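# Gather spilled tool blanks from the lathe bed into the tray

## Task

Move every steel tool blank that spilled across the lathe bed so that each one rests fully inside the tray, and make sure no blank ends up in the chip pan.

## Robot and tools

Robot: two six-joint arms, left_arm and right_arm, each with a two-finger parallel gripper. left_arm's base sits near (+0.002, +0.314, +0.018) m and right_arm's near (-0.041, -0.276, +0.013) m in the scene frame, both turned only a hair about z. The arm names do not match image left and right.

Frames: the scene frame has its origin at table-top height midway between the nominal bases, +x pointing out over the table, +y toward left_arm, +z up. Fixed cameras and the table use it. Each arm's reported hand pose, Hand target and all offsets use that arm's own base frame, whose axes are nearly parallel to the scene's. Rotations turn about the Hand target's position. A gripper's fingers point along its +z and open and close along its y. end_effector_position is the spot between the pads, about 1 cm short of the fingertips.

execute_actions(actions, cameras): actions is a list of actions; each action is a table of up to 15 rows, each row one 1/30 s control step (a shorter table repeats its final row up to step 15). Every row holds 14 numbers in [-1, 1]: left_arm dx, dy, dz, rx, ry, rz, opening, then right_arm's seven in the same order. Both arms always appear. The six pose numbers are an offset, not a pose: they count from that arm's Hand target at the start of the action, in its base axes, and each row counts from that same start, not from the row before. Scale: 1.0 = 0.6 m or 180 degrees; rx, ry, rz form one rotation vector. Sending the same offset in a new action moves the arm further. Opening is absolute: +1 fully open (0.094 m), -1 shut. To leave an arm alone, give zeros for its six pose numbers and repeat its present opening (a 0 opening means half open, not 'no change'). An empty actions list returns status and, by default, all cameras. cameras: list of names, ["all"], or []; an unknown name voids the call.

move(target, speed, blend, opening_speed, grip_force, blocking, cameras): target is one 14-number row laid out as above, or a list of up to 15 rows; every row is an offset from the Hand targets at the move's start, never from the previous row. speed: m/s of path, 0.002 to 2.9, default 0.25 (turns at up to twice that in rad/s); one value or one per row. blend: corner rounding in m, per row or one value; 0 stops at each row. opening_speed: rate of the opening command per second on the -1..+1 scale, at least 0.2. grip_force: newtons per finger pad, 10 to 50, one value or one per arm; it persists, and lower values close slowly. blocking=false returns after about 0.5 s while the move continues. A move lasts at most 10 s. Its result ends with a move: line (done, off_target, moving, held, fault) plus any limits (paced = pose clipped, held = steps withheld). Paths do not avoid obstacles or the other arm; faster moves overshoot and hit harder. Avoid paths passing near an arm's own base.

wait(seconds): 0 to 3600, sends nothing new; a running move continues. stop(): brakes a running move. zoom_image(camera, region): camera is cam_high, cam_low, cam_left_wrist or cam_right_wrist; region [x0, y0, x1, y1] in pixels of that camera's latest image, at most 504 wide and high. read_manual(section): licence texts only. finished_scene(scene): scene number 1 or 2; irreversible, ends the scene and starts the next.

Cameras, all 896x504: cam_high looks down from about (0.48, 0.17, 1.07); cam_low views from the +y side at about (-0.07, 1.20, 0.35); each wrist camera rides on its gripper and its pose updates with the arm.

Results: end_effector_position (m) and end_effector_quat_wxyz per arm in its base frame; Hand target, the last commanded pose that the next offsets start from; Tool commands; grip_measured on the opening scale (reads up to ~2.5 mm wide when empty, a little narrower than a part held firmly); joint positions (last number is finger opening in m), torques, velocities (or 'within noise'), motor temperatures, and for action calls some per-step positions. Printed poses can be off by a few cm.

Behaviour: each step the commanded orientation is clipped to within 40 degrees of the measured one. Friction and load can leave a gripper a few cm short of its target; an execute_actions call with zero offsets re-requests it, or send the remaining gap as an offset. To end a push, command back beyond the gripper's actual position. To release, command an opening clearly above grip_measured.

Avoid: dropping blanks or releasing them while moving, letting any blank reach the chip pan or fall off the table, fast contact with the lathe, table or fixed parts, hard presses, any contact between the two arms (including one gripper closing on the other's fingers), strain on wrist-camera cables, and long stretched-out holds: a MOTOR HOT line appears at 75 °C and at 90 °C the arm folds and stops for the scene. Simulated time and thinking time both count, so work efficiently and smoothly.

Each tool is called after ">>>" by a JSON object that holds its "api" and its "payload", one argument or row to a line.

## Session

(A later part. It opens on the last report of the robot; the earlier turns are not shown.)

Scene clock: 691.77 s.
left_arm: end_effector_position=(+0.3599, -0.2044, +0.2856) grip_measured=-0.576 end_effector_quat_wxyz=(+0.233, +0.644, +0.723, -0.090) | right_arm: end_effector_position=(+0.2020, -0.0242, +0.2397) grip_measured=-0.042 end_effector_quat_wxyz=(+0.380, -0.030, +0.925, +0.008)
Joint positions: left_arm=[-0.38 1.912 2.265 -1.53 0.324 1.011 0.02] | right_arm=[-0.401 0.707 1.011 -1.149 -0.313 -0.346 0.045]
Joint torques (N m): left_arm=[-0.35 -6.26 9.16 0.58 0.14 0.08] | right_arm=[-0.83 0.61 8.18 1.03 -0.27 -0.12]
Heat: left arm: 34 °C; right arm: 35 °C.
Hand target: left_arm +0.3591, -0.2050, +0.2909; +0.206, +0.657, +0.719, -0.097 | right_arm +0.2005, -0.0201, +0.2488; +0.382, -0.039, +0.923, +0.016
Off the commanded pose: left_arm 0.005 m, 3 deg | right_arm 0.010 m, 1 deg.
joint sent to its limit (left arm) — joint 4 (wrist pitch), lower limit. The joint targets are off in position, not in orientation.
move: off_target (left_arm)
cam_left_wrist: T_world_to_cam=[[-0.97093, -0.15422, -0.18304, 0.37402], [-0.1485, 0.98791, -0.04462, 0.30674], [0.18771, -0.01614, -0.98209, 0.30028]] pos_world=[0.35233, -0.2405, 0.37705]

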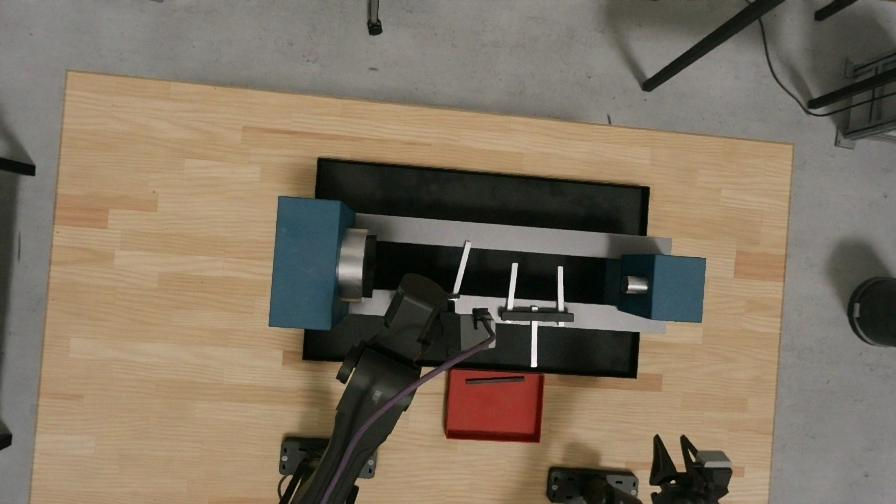

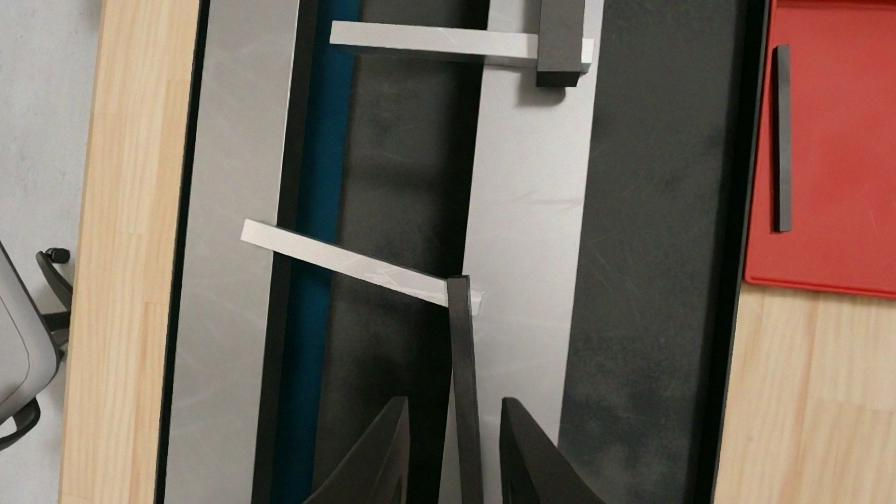

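>>> {"api": "move", "payload": {
  "target": [0.0192,0.0102,-0.125,0.0012,0.0086,0.017,-0.574, 0,0,0,0,0,0,-0.04],
  "speed": 0.15,
  "cameras": ["cam_left_wrist"]
}}

Scene clock: 750.37 s.
left_arm: end_effector_position=(+0.3681, -0.1998, +0.2062) grip_measured=-0.576 end_effector_quat_wxyz=(+0.177, +0.638, +0.742, -0.105) | right_arm: end_effector_position=(+0.2020, -0.0242, +0.2397) grip_measured=-0.042 end_effector_quat_wxyz=(+0.380, -0.030, +0.925, +0.008)
Joint positions: left_arm=[-0.366 1.912 1.96 -1.346 0.315 1.011 0.02] | right_arm=[-0.401 0.707 1.011 -1.149 -0.313 -0.346 0.045]
Joint torques (N m): left_arm=[0.81 -9.47 5.35 0.85 0.16 -0.1] | right_arm=[-0.9 0.65 8.23 1.02 -0.29 -0.11]
Heat: left arm: 33 °C; right arm: 36 °C.
Hand target: left_arm +0.3706, -0.1988, +0.2159; +0.198, +0.636, +0.739, -0.099 | right_arm +0.2005, -0.0201, +0.2488; +0.382, -0.039, +0.923, +0.016
Off the commanded pose: left_arm 0.010 m, 3 deg | right_arm 0.010 m, 1 deg.
move: off_target (left_arm)
cam_left_wrist: T_world_to_cam=[[-0.98294, -0.16364, -0.08401, 0.35022], [-0.16618, 0.9858, 0.02423, 0.29179], [0.07885, 0.03778, -0.99617, 0.27453]] pos_world=[0.37109, -0.24071, 0.29583]

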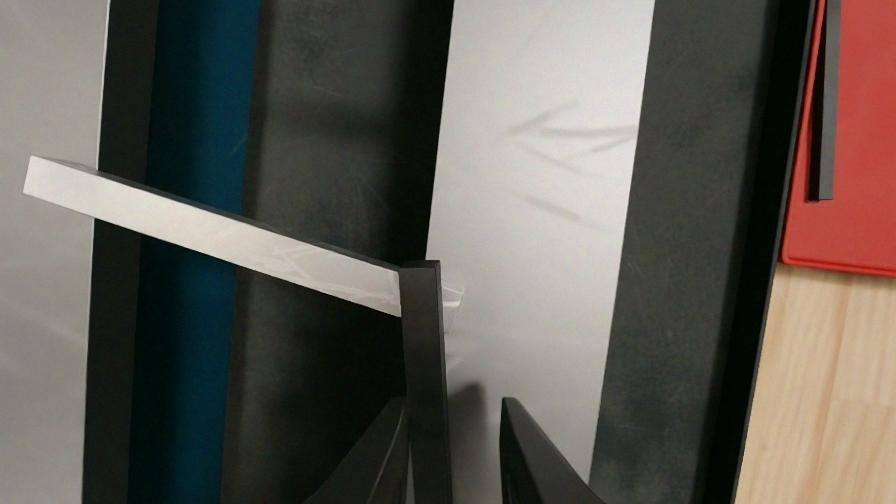

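>>> {"api": "move", "payload": {
  "target": [
    [0.0105,0.0028,-0.0175,0,0,0.0167,-0.574, 0,0,0,0,0,0,-0.04],
    [0.0105,0.0028,-0.0175,0,0,0.0167,-1, 0,0,0,0,0,0,-0.04],
    [-0.0015,0.01,0.1158,0,0,0.0167,-1, 0,0,0,0,0,0,-0.04]
  ],
  "speed": [0.06,0.06,0.12],
  "opening_speed": 1.0,
  "cameras": ["cam_left_wrist"]
}}

Scene clock: 780.63 s.
left_arm: end_effector_position=(+0.3700, -0.1927, +0.2804) grip_measured=-0.850 end_effector_quat_wxyz=(+0.224, +0.616, +0.751, -0.083) | right_arm: end_effector_position=(+0.2020, -0.0242, +0.2397) grip_measured=-0.042 end_effector_quat_wxyz=(+0.380, -0.030, +0.925, +0.008)
Joint positions: left_arm=[-0.355 1.931 2.278 -1.533 0.298 0.961 0.007] | right_arm=[-0.401 0.707 1.011 -1.149 -0.313 -0.346 0.045]
Joint torques (N m): left_arm=[0.77 -6.54 8.83 0.6 0.18 -0.11] | right_arm=[-0.83 0.5 8.28 1 -0.28 -0.1]
Heat: left arm: 33 °C; right arm: 36 °C.
Hand target: left_arm +0.3697, -0.1928, +0.2854; +0.200, +0.617, +0.756, -0.094 | right_arm +0.2005, -0.0201, +0.2488; +0.382, -0.039, +0.923, +0.016
Off the commanded pose: left_arm 0.005 m, 3 deg | right_arm 0.010 m, 1 deg.
joint sent to its limit (left arm) — joint 4 (wrist pitch), lower limit. The joint targets are off in position, not in orientation.
move: off_target (left_arm); target 2's new opening was sent with left_arm's hand 0.013 m and 3 deg from that target
cam_left_wrist: T_world_to_cam=[[-0.95947, -0.22805, -0.16553, 0.36132], [-0.22679, 0.97358, -0.02671, 0.31766], [0.16725, 0.01191, -0.98584, 0.30749]] pos_world=[0.3673, -0.23053, 0.37143]

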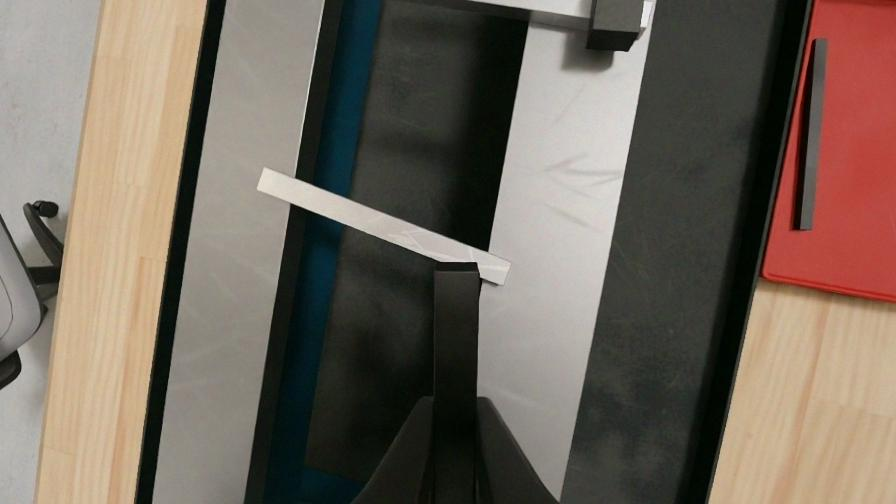

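>>> {"api": "move", "payload": {
  "target": [
    [-0.2,-0.16,0.0,0.014,0.0144,-0.0688,-1, 0,0,0,0,0,0,-0.04],
    [-0.33,-0.292,-0.3,0.014,0.0144,-0.0688,-1, 0,0,0,0,0,0,-0.04]
  ],
  "speed": 0.3,
  "blend": [0.05,0],
  "cameras": ["cam_left_wrist"]
}}

Scene clock: 802.53 s.
left_arm: end_effector_position=(+0.1721, -0.3606, +0.0888) grip_measured=-0.850 end_effector_quat_wxyz=(+0.127, +0.700, +0.695, -0.099) | right_arm: end_effector_position=(+0.2020, -0.0242, +0.2397) grip_measured=-0.042 end_effector_quat_wxyz=(+0.380, -0.030, +0.925, +0.008)
Joint positions: left_arm=[-1.075 1.791 1.354 -0.832 0.118 0.485 0.007] | right_arm=[-0.401 0.707 1.011 -1.149 -0.313 -0.346 0.045]
Joint torques (N m): left_arm=[-0.54 -9.95 5.63 1 0.02 -0.1] | right_arm=[-0.9 0.68 8.25 0.99 -0.28 -0.09]
Motor temperatures (°C): left_arm=[27 32 33 30 24 27 29] | right_arm=[26 27 36 34 26 24 25]
Heat: left arm: 33 °C; right arm: 36 °C.
Hand target: left_arm +0.1717, -0.3680, +0.1054; +0.158, +0.696, +0.691, -0.112 | right_arm +0.2005, -0.0201, +0.2488; +0.382, -0.039, +0.923, +0.016
Off the commanded pose: left_arm 0.018 m, 4 deg | right_arm 0.010 m, 1 deg.
move: off_target (left_arm)
cam_left_wrist: T_world_to_cam=[[-0.99859, 0.00148, -0.05302, 0.18093], [-0.00439, 0.99387, 0.11047, 0.38804], [0.05286, 0.11055, -0.99246, 0.20958]] pos_world=[0.1713, -0.4091, 0.17472]

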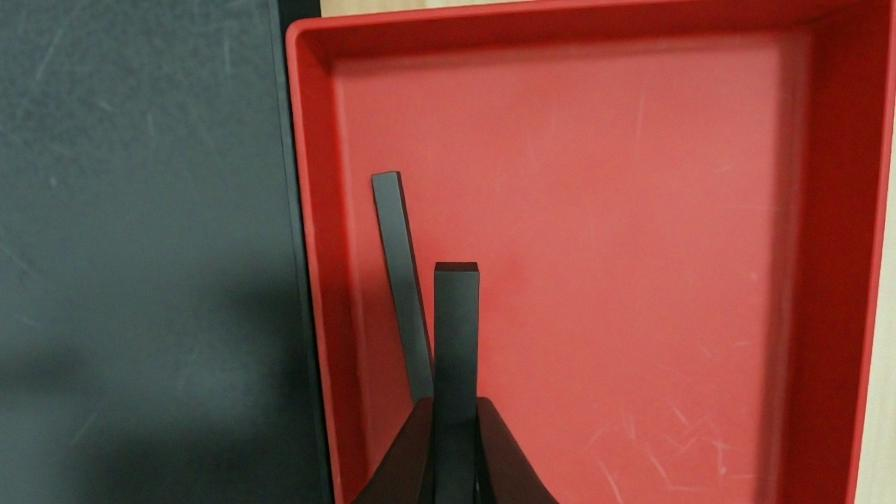

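>>> {"api": "move", "payload": {
  "target": [
    [-0.0223,-0.0058,-0.0617,0,0,0,-1, 0,0,0,0,0,0,-0.04],
    [-0.0223,-0.0058,-0.0617,0,0,0,-0.574, 0,0,0,0,0,0,-0.04],
    [-0.0223,-0.0058,0.15,0,0,0,-0.574, 0,0,0,0,0,0,-0.04],
    [0.4038,0.2133,0.316,-0.1392,-0.0654,0.4386,-0.45, 0,0,0,0,0,0,-0.04]
  ],
  "speed": [0.1,0.1,0.2,0.3],
  "blend": [0,0,0.03,0],
  "opening_speed": 1.0,
  "cameras": ["cam_high","cam_left_wrist"]
}}

Scene clock: 849.17 s.
left_arm: end_effector_position=(+0.4052, -0.2385, +0.2793) grip_measured=-0.452 end_effector_quat_wxyz=(+0.370, +0.078, +0.924, -0.052) | right_arm: end_effector_position=(+0.2020, -0.0242, +0.2397) grip_measured=-0.042 end_effector_quat_wxyz=(+0.380, -0.030, +0.925, +0.008)
Joint positions: left_arm=[-0.642 1.758 1.857 -0.95 -0.285 -0.366 0.026] | right_arm=[-0.401 0.707 1.011 -1.149 -0.313 -0.346 0.045]
Joint torques (N m): left_arm=[0.44 -6.09 10.88 1.49 -0.33 -0.12] | right_arm=[-0.91 0.69 8.23 1 -0.28 -0.11]
Heat: left arm: 34 °C; right arm: 36 °C.
Hand target: left_arm +0.4140, -0.2401, +0.2950; +0.392, +0.063, +0.916, -0.057 | right_arm +0.2005, -0.0201, +0.2488; +0.382, -0.039, +0.923, +0.016
Off the commanded pose: left_arm 0.018 m, 3 deg | right_arm 0.010 m, 1 deg.
move: off_target (left_arm); target 2's new opening was sent with left_arm's hand 0.011 m and 3 deg from that target; target 4's new opening was sent with left_arm's hand 0.018 m and 3 deg from that target
cam_left_wrist: T_world_to_cam=[[-0.17708, -0.98385, 0.02599, -0.16628], [-0.9318, 0.1591, -0.32626, 0.54524], [0.31685, -0.08199, -0.94492, 0.2066]] pos_world=[0.41314, -0.2334, 0.37743]

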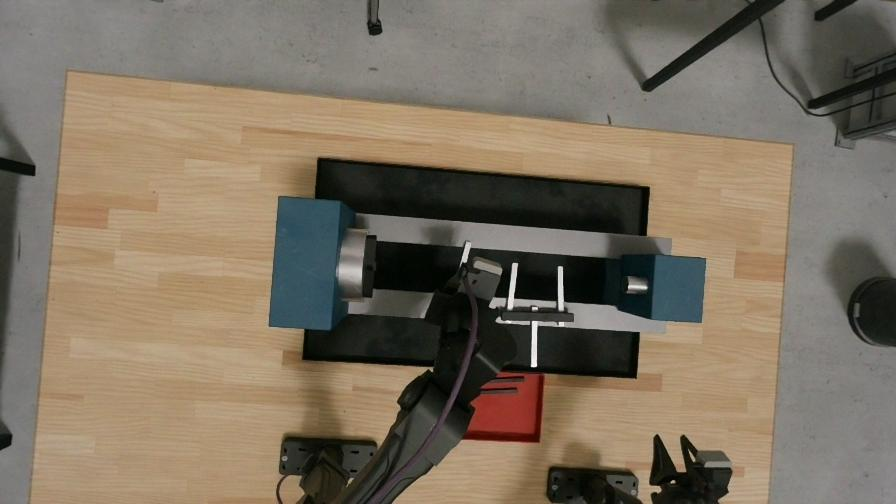

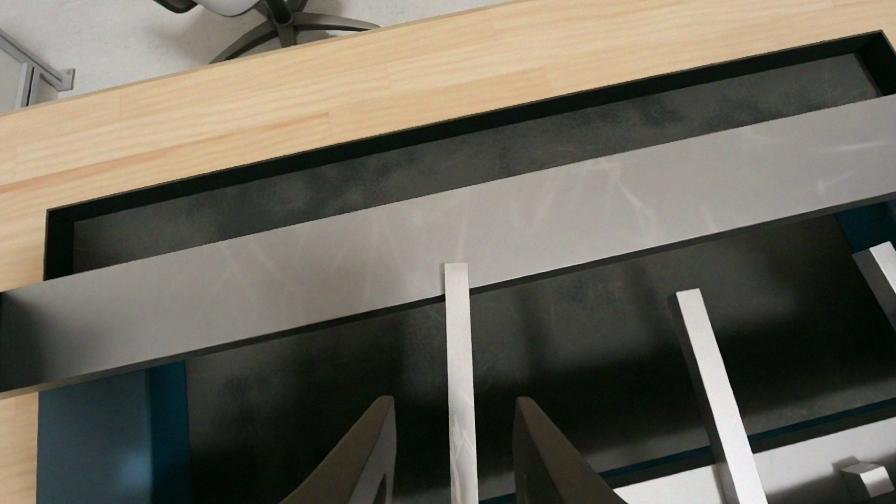

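>>> {"api": "move", "payload": {
  "target": [0.0125,-0.0108,-0.1233,0,0,0.0083,-0.45, 0,0,0,0,0,0,-0.04],
  "speed": 0.15,
  "cameras": ["cam_left_wrist"]
}}

Scene clock: 868.80 s.
left_arm: end_effector_position=(+0.4181, -0.2432, +0.2163) grip_measured=-0.452 end_effector_quat_wxyz=(+0.374, +0.060, +0.924, -0.048) | right_arm: end_effector_position=(+0.2020, -0.0242, +0.2397) grip_measured=-0.042 end_effector_quat_wxyz=(+0.380, -0.030, +0.925, +0.008)
Joint positions: left_arm=[-0.642 1.758 1.597 -0.688 -0.308 -0.396 0.026] | right_arm=[-0.401 0.707 1.011 -1.149 -0.313 -0.346 0.045]
Joint torques (N m): left_arm=[-0.5 -7.47 6.04 1.78 -0.37 -0.12] | right_arm=[-0.91 0.53 8.24 0.99 -0.26 -0.11]
Heat: left arm: 35 °C; right arm: 36 °C.
Hand target: left_arm +0.4215, -0.2465, +0.2210; +0.393, +0.051, +0.917, -0.051 | right_arm +0.2005, -0.0201, +0.2488; +0.382, -0.039, +0.923, +0.016
Off the commanded pose: left_arm 0.007 m, 3 deg | right_arm 0.010 m, 1 deg.
move: off_target (left_arm)
cam_left_wrist: T_world_to_cam=[[-0.14171, -0.9894, 0.03168, -0.18443], [-0.93445, 0.12314, -0.33412, 0.53154], [0.32668, -0.07695, -0.942, 0.13903]] pos_world=[0.42514, -0.23723, 0.3144]

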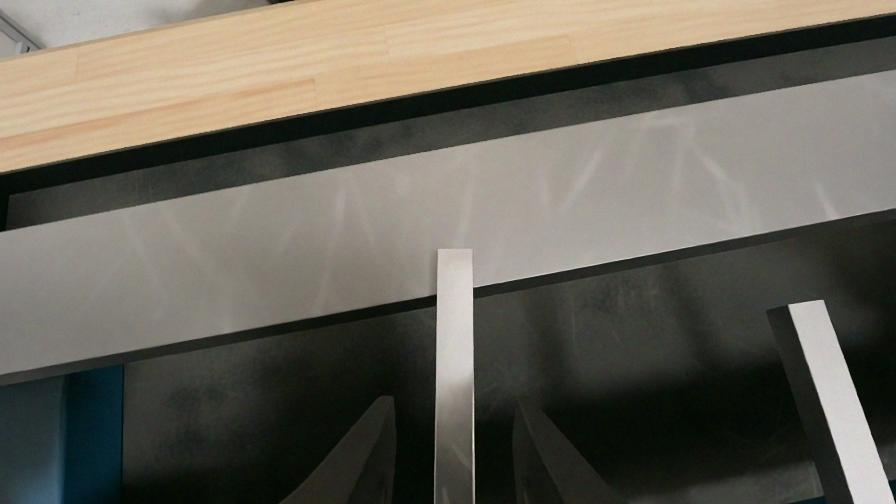

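>>> {"api": "zoom_image", "payload": {
  "camera": "cam_left_wrist",
  "region": [380, 220, 540, 504]
}}

Scaled by 1.775 from the camera's image (finer frame: 1280x720).

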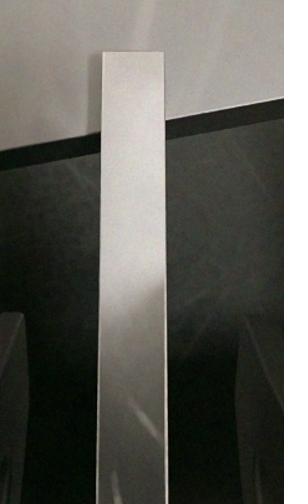

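>>> {"api": "move", "payload": {
  "target": [
    [-0.0035,-0.0007,-0.035,0,0,0,-0.45, 0,0,0,0,0,0,-0.04],
    [-0.0035,-0.0007,-0.035,0,0,0,-1, 0,0,0,0,0,0,-0.04],
    [-0.0188,0.0078,0.1317,0,0,0,-1, 0,0,0,0,0,0,-0.04]
  ],
  "speed": [0.06,0.06,0.15],
  "opening_speed": 1.0,
  "cameras": ["cam_left_wrist"]
}}

Scene clock: 889.77 s.
left_arm: end_effector_position=(+0.4100, -0.2398, +0.2842) grip_measured=-0.808 end_effector_quat_wxyz=(+0.379, +0.059, +0.922, -0.051) | right_arm: end_effector_position=(+0.2020, -0.0242, +0.2397) grip_measured=-0.042 end_effector_quat_wxyz=(+0.380, -0.030, +0.925, +0.008)
Joint positions: left_arm=[-0.648 1.774 1.887 -0.952 -0.313 -0.4 0.009] | right_arm=[-0.401 0.707 1.011 -1.149 -0.313 -0.346 0.045]
Joint torques (N m): left_arm=[-0.8 -6.65 11.44 1.17 -0.37 -0.12] | right_arm=[-0.77 0.61 8.27 0.99 -0.25 -0.11]
Heat: left arm: 33 °C; right arm: 37 °C.
Hand target: left_arm +0.4102, -0.2419, +0.3001; +0.393, +0.051, +0.917, -0.051 | right_arm +0.2005, -0.0201, +0.2488; +0.382, -0.039, +0.923, +0.016
Off the commanded pose: left_arm 0.016 m, 2 deg | right_arm 0.010 m, 1 deg.
move: off_target (left_arm); target 2's new opening was sent with left_arm's hand 0.010 m and 3 deg from that target
cam_left_wrist: T_world_to_cam=[[-0.14181, -0.98923, 0.03629, -0.18557], [-0.93149, 0.12094, -0.34306, 0.54701], [0.33498, -0.08245, -0.93861, 0.20028]] pos_world=[0.41613, -0.23322, 0.38238]

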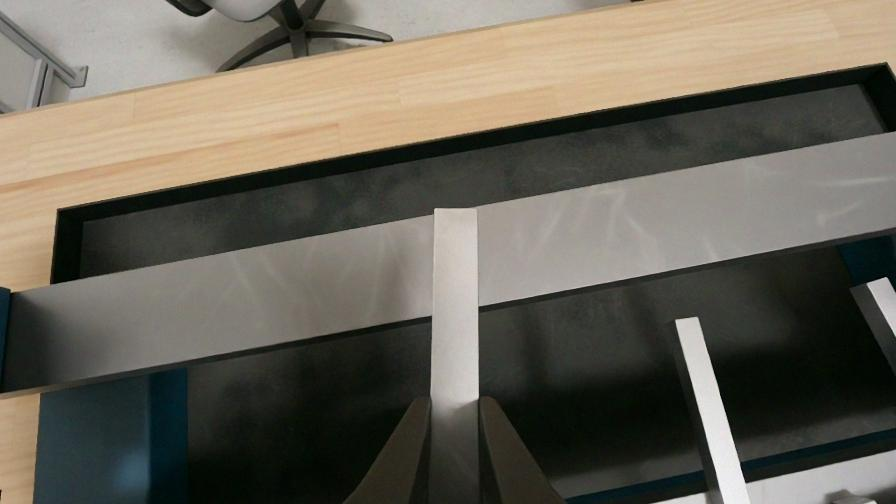

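>>> {"api": "move", "payload": {
  "target": [
    [-0.26,-0.11,0.0,0.0195,-0.0074,-0.4583,-1, 0,0,0,0,0,0,-0.04],
    [-0.4387,-0.1968,-0.3252,0.0195,-0.0074,-0.4583,-1, 0,0,0,0,0,0,-0.04]
  ],
  "speed": 0.3,
  "blend": [0.05,0],
  "cameras": ["cam_left_wrist"]
}}

Scene clock: 912.37 s.
left_arm: end_effector_position=(+0.1484, -0.3502, +0.0889) grip_measured=-0.808 end_effector_quat_wxyz=(+0.237, +0.653, +0.672, -0.259) | right_arm: end_effector_position=(+0.2020, -0.0242, +0.2397) grip_measured=-0.042 end_effector_quat_wxyz=(+0.380, -0.030, +0.925, +0.008)
Joint positions: left_arm=[-0.994 1.514 0.865 -0.301 0.385 0.424 0.009] | right_arm=[-0.401 0.707 1.011 -1.149 -0.313 -0.346 0.045]
Joint torques (N m): left_arm=[-0.94 -7.06 5.9 1.73 0.18 -0.1] | right_arm=[-0.91 0.61 8.25 1 -0.26 -0.09]
Heat: left arm: 36 °C; right arm: 37 °C.
Hand target: left_arm +0.1470, -0.3599, +0.1049; +0.270, +0.654, +0.652, -0.271 | right_arm +0.2005, -0.0201, +0.2488; +0.382, -0.039, +0.923, +0.016
Off the commanded pose: left_arm 0.019 m, 5 deg | right_arm 0.010 m, 1 deg.
move: off_target (left_arm)
cam_left_wrist: T_world_to_cam=[[-0.99948, -0.01864, 0.0262, 0.14324], [-0.02524, 0.95968, -0.27997, 0.40337], [-0.01992, -0.28049, -0.95965, 0.08067]] pos_world=[0.15495, -0.3618, 0.1866]

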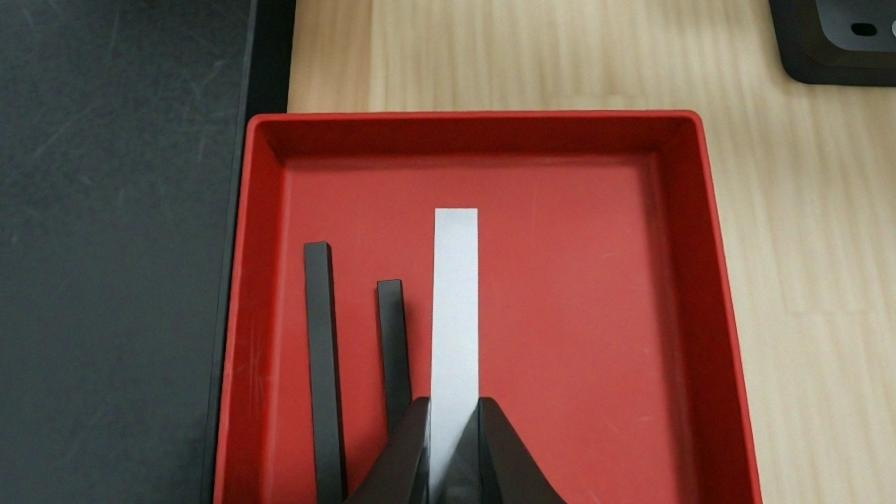

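>>> {"api": "move", "payload": {
  "target": [
    [-0.007,-0.007,-0.0717,0,0,0,-1, 0,0,0,0,0,0,-0.04],
    [-0.007,-0.007,-0.0717,0,0,0,-0.617, 0,0,0,0,0,0,-0.04],
    [-0.007,-0.007,0.26,0,0,0,-0.617, 0,0,0,0,0,0,-0.04],
    [0.3283,0.0565,0.2735,-0.0625,-0.0376,-0.001,-0.2, 0,0,0,0,0,0,-0.04]
  ],
  "speed": [0.1,0.1,0.2,0.25],
  "blend": [0,0,0.03,0],
  "opening_speed": 1.0,
  "cameras": ["cam_high","cam_left_wrist"]
}}

Scene clock: 971.27 s.
left_arm: end_effector_position=(+0.3482, -0.3207, +0.2598) grip_measured=-0.202 end_effector_quat_wxyz=(+0.371, +0.634, +0.618, -0.280) | right_arm: end_effector_position=(+0.2020, -0.0242, +0.2397) grip_measured=-0.042 end_effector_quat_wxyz=(+0.380, -0.030, +0.925, +0.008)
Joint positions: left_arm=[-0.487 1.794 1.715 -0.797 0.738 0.83 0.038] | right_arm=[-0.401 0.707 1.011 -1.149 -0.313 -0.346 0.045]
Joint torques (N m): left_arm=[-0.12 -6.19 11.08 0.9 0.61 0.09] | right_arm=[-0.84 0.59 8.23 0.99 -0.27 -0.13]
Heat: left arm: 33 °C; right arm: 37 °C.
Hand target: left_arm +0.3439, -0.3260, +0.2690; +0.370, +0.640, +0.605, -0.295 | right_arm +0.2005, -0.0201, +0.2488; +0.382, -0.039, +0.923, +0.016
Off the commanded pose: left_arm 0.011 m, 2 deg | right_arm 0.010 m, 1 deg.
move: off_target (left_arm); target 2's new opening was sent with left_arm's hand 0.011 m and 3 deg from that target
cam_left_wrist: T_world_to_cam=[[-0.98969, -0.04732, -0.13515, 0.3683], [0.02701, 0.8652, -0.5007, 0.43684], [0.14063, -0.49919, -0.85501, 0.10377]] pos_world=[0.33811, -0.30873, 0.35722]

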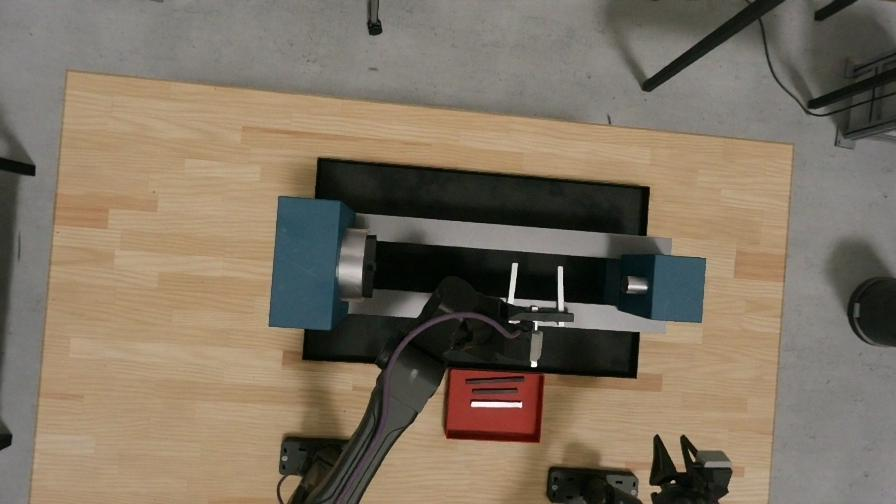

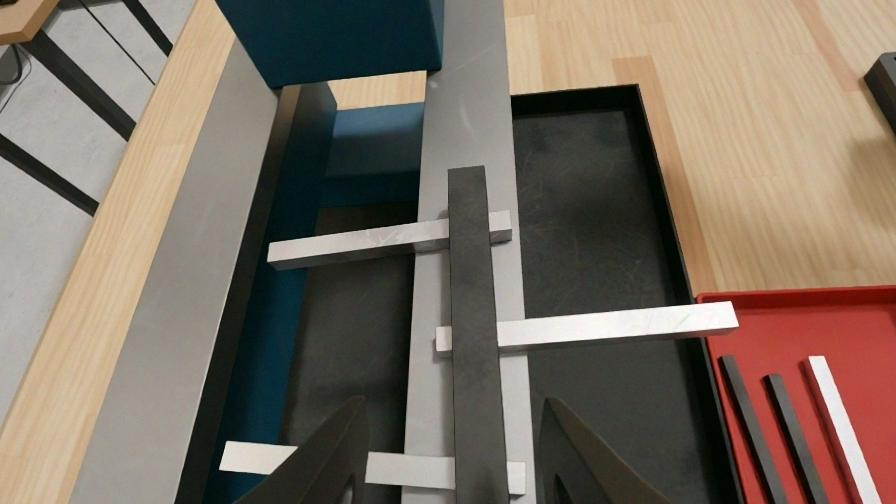

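>>> {"api": "move", "payload": {
  "target": [-0.0082,0.0185,-0.0778,0,0.0175,0,-0.2, 0.169,0.377,-0.0813,0.0024,-0.0277,0,-0.15],
  "speed": [0.2],
  "cameras": ["cam_left_wrist","cam_right_wrist"]
}}

Scene clock: 1010.23 s.
left_arm: end_effector_position=(+0.3406, -0.3109, +0.2167) grip_measured=-0.202 end_effector_quat_wxyz=(+0.338, +0.627, +0.634, -0.301) | right_arm: end_effector_position=(+0.2908, +0.1959, +0.1781) grip_measured=-0.148 end_effector_quat_wxyz=(+0.390, -0.058, +0.919, +0.000)
Joint positions: left_arm=[-0.466 1.794 1.574 -0.746 0.772 0.842 0.038] | right_arm=[0.857 1.321 1.025 -0.648 0.538 0.553 0.04]
Joint torques (N m): left_arm=[0.72 -7.47 5.97 1.39 0.67 0.08] | right_arm=[0.42 -3.89 9.21 1.59 0.45 0.12]
Heat: left arm: 34 °C; right arm: 37 °C.
Hand target: left_arm +0.3390, -0.3149, +0.2224; +0.353, +0.632, +0.615, -0.313 | right_arm +0.3019, +0.2061, +0.2001; +0.422, -0.038, +0.905, +0.018
Off the commanded pose: left_arm 0.007 m, 3 deg | right_arm 0.027 m, 5 deg.
move: off_target (left_arm, right_arm)
cam_left_wrist: T_world_to_cam=[[-0.99778, -0.03946, -0.05365, 0.34303], [-0.00848, 0.87431, -0.4853, 0.41848], [0.06606, -0.48377, -0.8727, 0.10681]] pos_world=[0.33877, -0.30067, 0.31471]
cam_right_wrist: T_world_to_cam=[[0.11713, -0.99236, 0.03865, 0.15618], [-0.93587, -0.12332, -0.33005, 0.38708], [0.3323, 0.00249, -0.94317, 0.16059]] pos_world=[0.2906, 0.20233, 0.27318]

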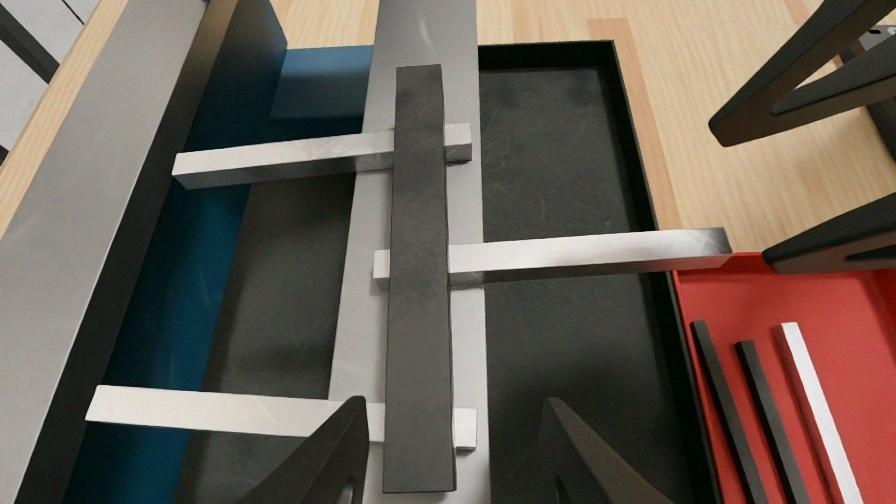

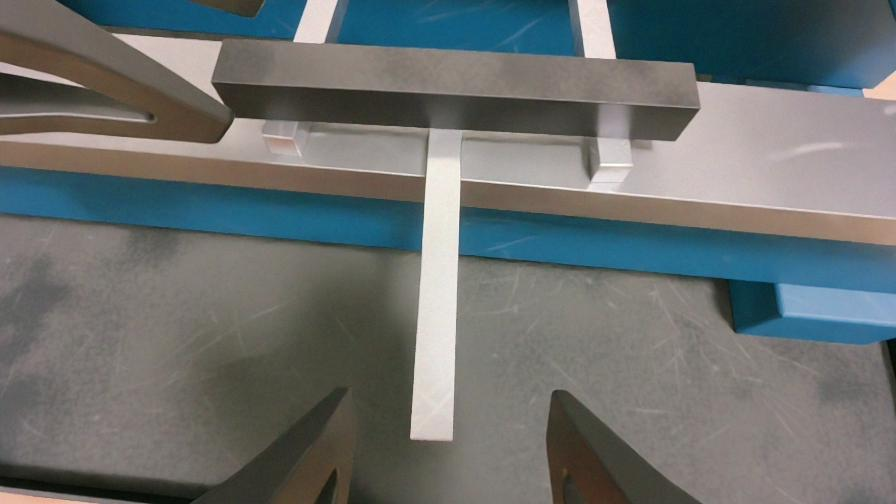

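>>> {"api": "move", "payload": {
  "target": [
    [0.018,0.0022,-0.0453,0,0,0,-0.2, 0.0202,-0.0043,-0.0852,0,0,0,-0.15],
    [0.018,0.0022,-0.0453,0,0,0,-1, 0.0202,-0.0043,-0.0852,0,0,0,-1]
  ],
  "speed": [0.08,0.08],
  "opening_speed": 0.6,
  "cameras": ["cam_left_wrist","cam_right_wrist"]
}}

Scene clock: 1042.30 s.
left_arm: end_effector_position=(+0.3506, -0.3099, +0.1971) grip_measured=-0.678 end_effector_quat_wxyz=(+0.347, +0.628, +0.628, -0.300) | right_arm: end_effector_position=(+0.3103, +0.2017, +0.1492) grip_measured=-0.799 end_effector_quat_wxyz=(+0.413, -0.040, +0.910, +0.014)
Joint positions: left_arm=[-0.45 1.82 1.52 -0.659 0.784 0.861 0.015] | right_arm=[0.826 1.373 0.91 -0.41 0.538 0.537 0.009]
Joint torques (N m): left_arm=[0.62 -6.68 5.94 1.36 0.66 0.09] | right_arm=[-0.7 -4.31 5.08 1.71 0.19 -0.11]
Heat: left arm: 33 °C; right arm: 39 °C.
Hand target: left_arm +0.3498, -0.3136, +0.1952; +0.353, +0.632, +0.615, -0.313 | right_arm +0.3140, +0.2036, +0.1489; +0.422, -0.038, +0.905, +0.018
Off the commanded pose: left_arm 0.004 m, 2 deg | right_arm 0.004 m, 1 deg.
move: done; target 2's new opening was sent with left_arm's hand 0.004 m and 3 deg from that target
cam_left_wrist: T_world_to_cam=[[-0.9968, -0.03776, -0.0705, 0.35545], [0.00212, 0.86872, -0.4953, 0.40475], [0.07995, -0.49386, -0.86586, 0.08025]] pos_world=[0.34704, -0.29856, 0.29502]
cam_right_wrist: T_world_to_cam=[[0.09598, -0.99538, 0.00261, 0.17332], [-0.92108, -0.08981, -0.37888, 0.3924], [0.37737, 0.03397, -0.92544, 0.10386]] pos_world=[0.30561, 0.20423, 0.24434]

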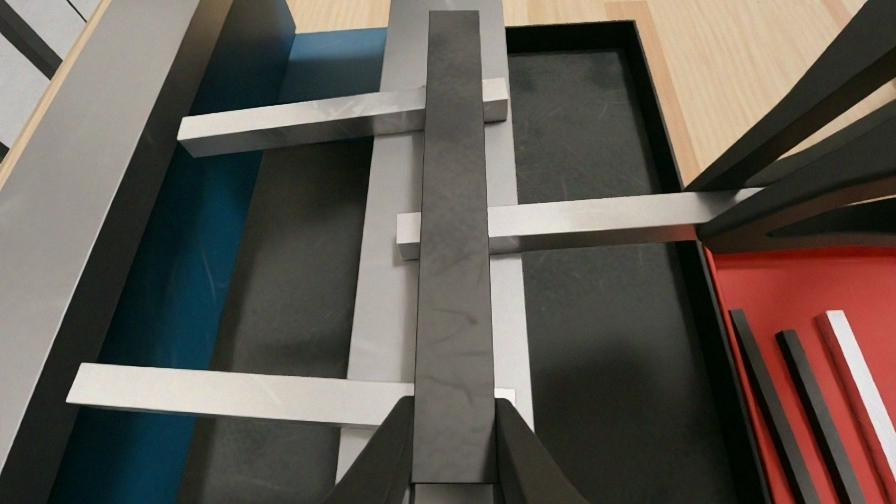

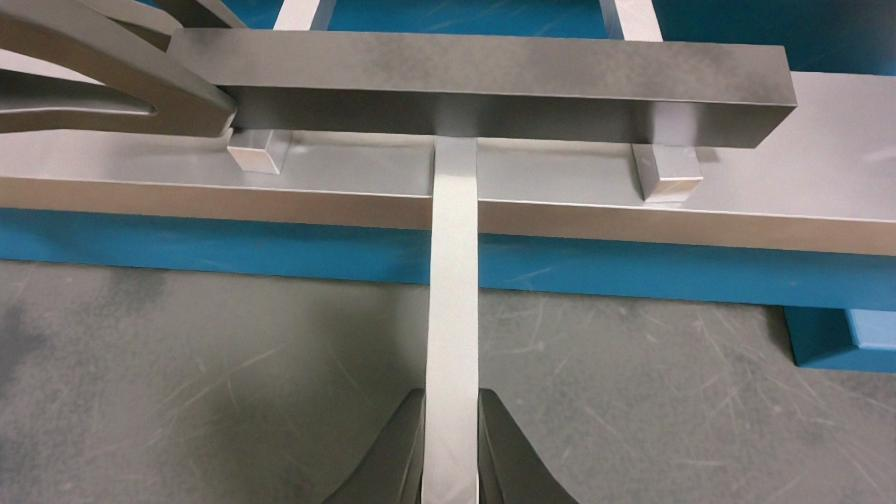

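>>> {"api": "move", "payload": {
  "target": [0,0,0,0,0,0,-1, -0.05,-0.0043,0,0,0,0,-1],
  "speed": 0.06,
  "cameras": ["cam_left_wrist"]
}}

Scene clock: 1048.17 s.
left_arm: end_effector_position=(+0.3457, -0.3142, +0.1970) grip_measured=-0.678 end_effector_quat_wxyz=(+0.344, +0.633, +0.623, -0.306) | right_arm: end_effector_position=(+0.2953, +0.2032, +0.1474) grip_measured=-0.799 end_effector_quat_wxyz=(+0.426, -0.033, +0.904, +0.017)
Joint positions: left_arm=[-0.461 1.82 1.517 -0.659 0.793 0.864 0.015] | right_arm=[0.884 1.334 0.858 -0.398 0.592 0.591 0.009]
Joint torques (N m): left_arm=[0.64 -6.63 6.11 1.35 0.58 0.06] | right_arm=[1.43 -6.82 4.9 0.82 0.23 0.1]
Heat: left arm: 33 °C; right arm: 39 °C.
Hand target: left_arm +0.3498, -0.3136, +0.1952; +0.353, +0.632, +0.615, -0.313 | right_arm +0.2840, +0.2010, +0.1489; +0.422, -0.038, +0.905, +0.018
Off the commanded pose: left_arm 0.005 m, 2 deg | right_arm 0.012 m, 1 deg.
move: off_target (right_arm)
cam_left_wrist: T_world_to_cam=[[-0.99757, -0.0204, -0.06669, 0.35534], [0.01571, 0.86594, -0.49989, 0.40374], [0.06794, -0.49972, -0.86352, 0.08023]] pos_world=[0.34268, -0.30228, 0.2948]

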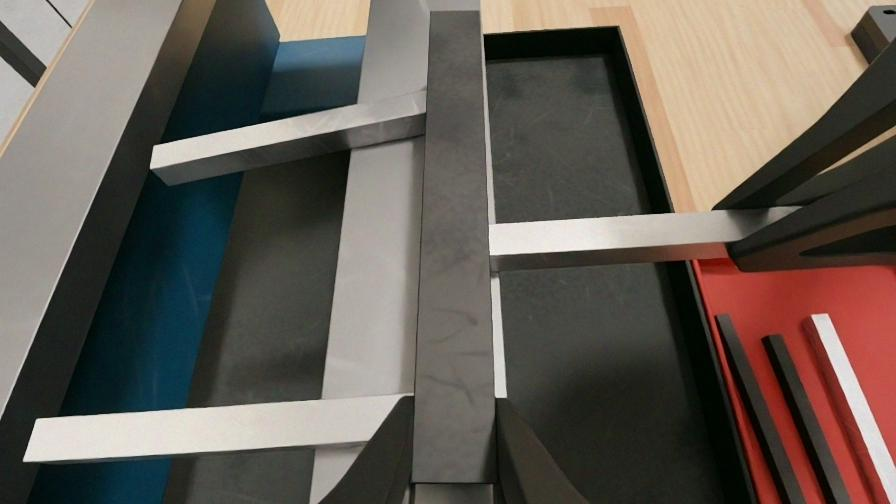

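>>> {"api": "move", "payload": {
  "target": [0.02,0,0,0,0,0,-1, -0.045,-0.0038,0,0,0,0,-1],
  "speed": 0.06,
  "cameras": ["cam_left_wrist"]
}}

Scene clock: 1064.40 s.
left_arm: end_effector_position=(+0.3484, -0.3159, +0.1951) grip_measured=-0.678 end_effector_quat_wxyz=(+0.343, +0.630, +0.617, -0.323) | right_arm: end_effector_position=(+0.2594, +0.2053, +0.1388) grip_measured=-0.799 end_effector_quat_wxyz=(+0.406, -0.049, +0.913, +0.021)
Joint positions: left_arm=[-0.45 1.848 1.532 -0.659 0.835 0.87 0.015] | right_arm=[0.982 1.271 0.816 -0.499 0.607 0.677 0.009]
Joint torques (N m): left_arm=[1.03 -5.85 9.73 1.08 0.29 0.15] | right_arm=[0.8 -6.43 5.35 0.93 0.58 0.11]
Heat: left arm: 33 °C; right arm: 38 °C.
Hand target: left_arm +0.3618, -0.3136, +0.1952; +0.353, +0.632, +0.615, -0.313 | right_arm +0.2570, +0.1987, +0.1489; +0.422, -0.038, +0.905, +0.018
Off the commanded pose: left_arm 0.014 m, 2 deg | right_arm 0.012 m, 2 deg.
move: off_target (left_arm, right_arm)
cam_left_wrist: T_world_to_cam=[[-0.99895, -0.00559, -0.04553, 0.35891], [0.01901, 0.85284, -0.52183, 0.40319], [0.04174, -0.52214, -0.85184, 0.07734]] pos_world=[0.34764, -0.30147, 0.29262]

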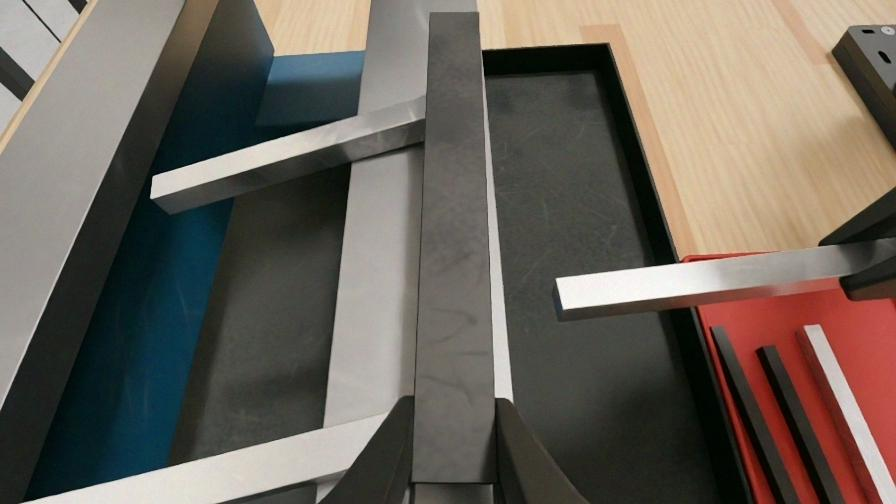

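>>> {"api": "move", "payload": {
  "target": [
    [0,0,0,0,0,0,-1, -0.03,0,0.15,0,0,0,-1],
    [0,0,0,0,0,0,-1, -0.175,0.02,0.085,0,0,0.4792,-1],
    [0,0,0,0,0,0,-1, -0.175,0.02,-0.115,0,0,0.4792,-1]
  ],
  "speed": 0.2,
  "blend": [0.03,0.03,0],
  "cameras": ["cam_high","cam_right_wrist"]
}}

>>> {"api": "zoom_image", "payload": {
  "camera": "cam_high",
  "region": [430, 240, 610, 380]
}}

Scene clock: 1094.47 s.
left_arm: end_effector_position=(+0.3484, -0.3159, +0.1951) grip_measured=-0.678 end_effector_quat_wxyz=(+0.343, +0.630, +0.617, -0.323) | right_arm: end_effector_position=(+0.1539, +0.2016, +0.0730) grip_measured=-0.799 end_effector_quat_wxyz=(-0.277, +0.647, -0.653, -0.280)
Joint positions: left_arm=[-0.45 1.848 1.532 -0.659 0.835 0.87 0.015] | right_arm=[0.426 1.135 0.503 -0.53 -0.721 -0.98 0.009]
Joint torques (N m): left_arm=[1.01 -5.85 9.7 1.1 0.29 0.15] | right_arm=[0.05 -2.33 4.72 1.28 -0.71 0.07]
Heat: left arm: 35 °C; right arm: 37 °C.
Hand target: left_arm +0.3618, -0.3136, +0.1952; +0.353, +0.632, +0.615, -0.313 | right_arm +0.1520, +0.2107, +0.0799; -0.296, +0.647, -0.635, -0.302
Off the commanded pose: left_arm 0.014 m, 2 deg | right_arm 0.012 m, 4 deg.
move: off_target (right_arm)
cam_right_wrist: T_world_to_cam=[[0.9999, 0.00497, -0.01325, -0.15121], [0.00017, -0.94044, -0.33997, 0.24638], [-0.01415, 0.33993, -0.94034, 0.09198]] pos_world=[0.15246, 0.20119, 0.16825]

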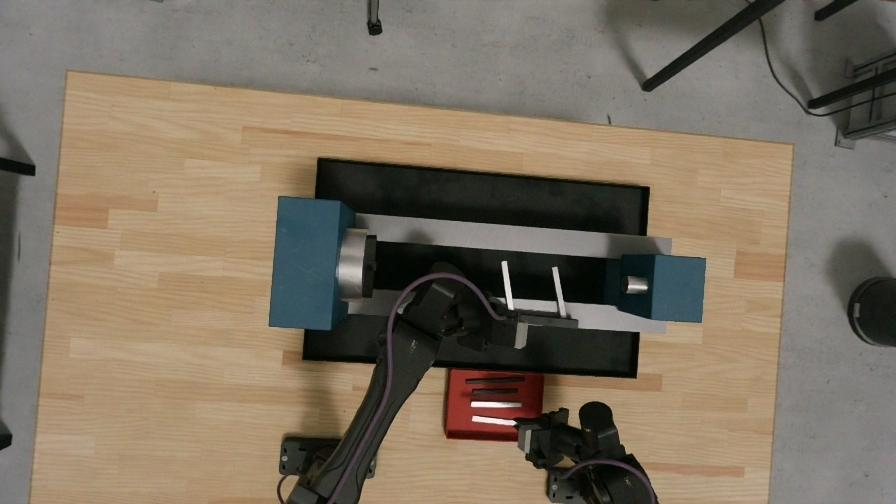

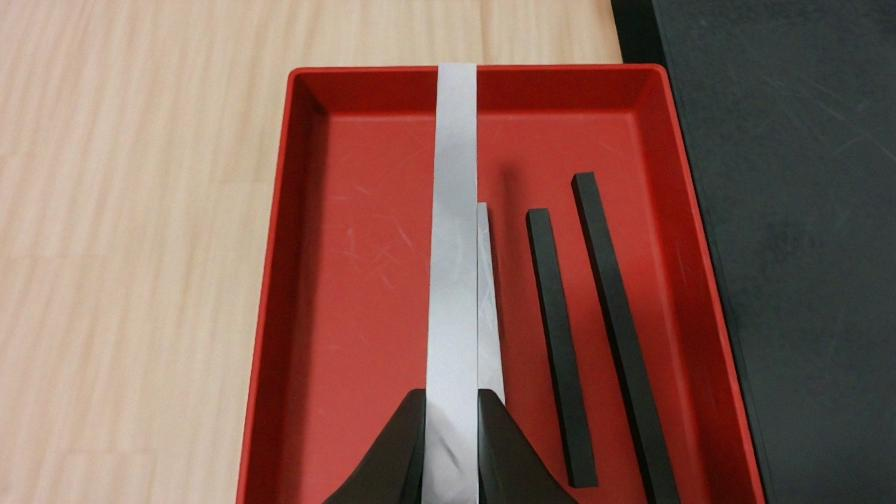

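Scaled by 2.800 from the camera's image (finer frame: 1280x720).

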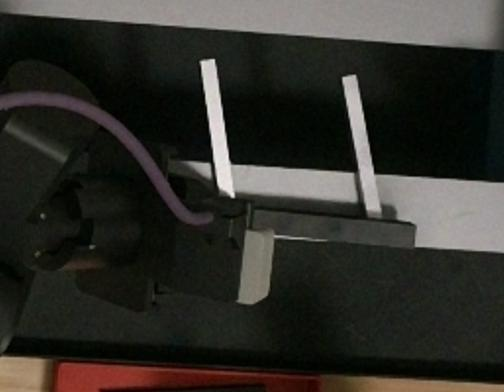

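>>> {"api": "move", "payload": {
  "target": [
    [0.02,0.007,0.003,0,0,0,-1, -0.01,0,-0.11,0,0,0,-1],
    [0.02,0.007,0.003,0,0,0,-1, -0.01,0,-0.11,0,0,0,-0.638],
    [0.02,0.007,0.003,0,0,0,-1, -0.01,0,0.15,0,0,0,-0.638]
  ],
  "speed": [0.08,0.08,0.2],
  "opening_speed": 1.0,
  "cameras": ["cam_left_wrist","cam_right_wrist"]
}}

Scene clock: 1138.33 s.
left_arm: end_effector_position=(+0.3664, -0.3141, +0.1956) grip_measured=-0.678 end_effector_quat_wxyz=(+0.354, +0.632, +0.613, -0.316) | right_arm: end_effector_position=(+0.1466, +0.2064, +0.1535) grip_measured=-0.640 end_effector_quat_wxyz=(-0.284, +0.643, -0.650, -0.289)
Joint positions: left_arm=[-0.429 1.894 1.589 -0.662 0.839 0.896 0.015] | right_arm=[0.453 1.02 0.758 -0.863 -0.73 -0.934 0.017]
Joint torques (N m): left_arm=[1.02 -6.56 10.28 0.74 0.36 0.15] | right_arm=[-0.84 -1.8 9.05 0.57 -0.55 -0.09]
Heat: left arm: 36 °C; right arm: 37 °C.
Hand target: left_arm +0.3738, -0.3094, +0.1970; +0.353, +0.632, +0.615, -0.313 | right_arm +0.1460, +0.2107, +0.1699; -0.296, +0.647, -0.635, -0.302
Off the commanded pose: left_arm 0.009 m, 0 deg | right_arm 0.017 m, 3 deg.
move: off_target (right_arm); target 2's new opening was sent with right_arm's hand 0.012 m and 3 deg from that target
cam_left_wrist: T_world_to_cam=[[-0.99732, -0.01045, -0.07242, 0.38011], [0.02932, 0.84978, -0.52633, 0.39768], [0.06703, -0.52704, -0.84719, 0.06625]] pos_world=[0.36299, -0.29905, 0.29296]
cam_right_wrist: T_world_to_cam=[[0.99984, 0.00542, -0.01717, -0.14236], [-0.00115, -0.93229, -0.36172, 0.28006], [-0.01797, 0.36168, -0.93213, 0.16076]] pos_world=[0.14555, 0.20372, 0.24871]

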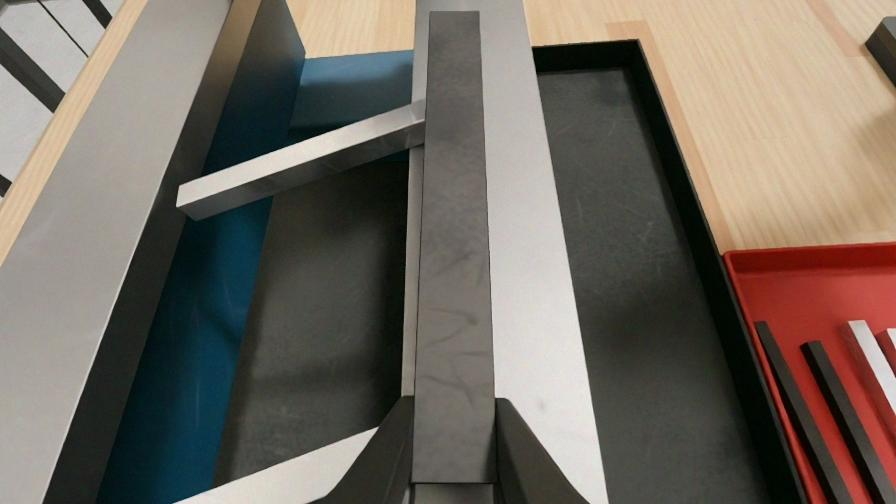

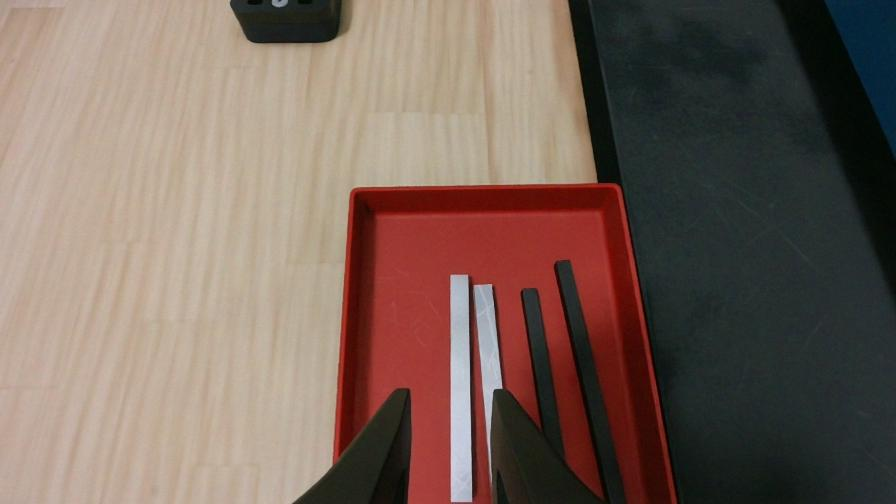

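>>> {"api": "zoom_image", "payload": {
  "camera": "cam_left_wrist",
  "region": [150, 0, 650, 280]
}}

Scaled by 1.008 from the camera's image (finer frame: 1280x720).

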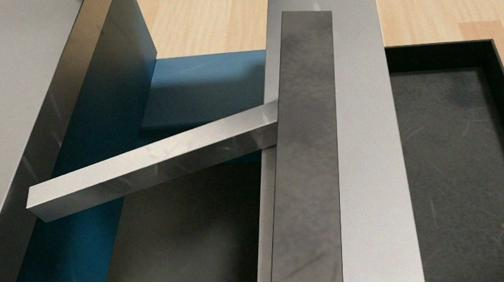

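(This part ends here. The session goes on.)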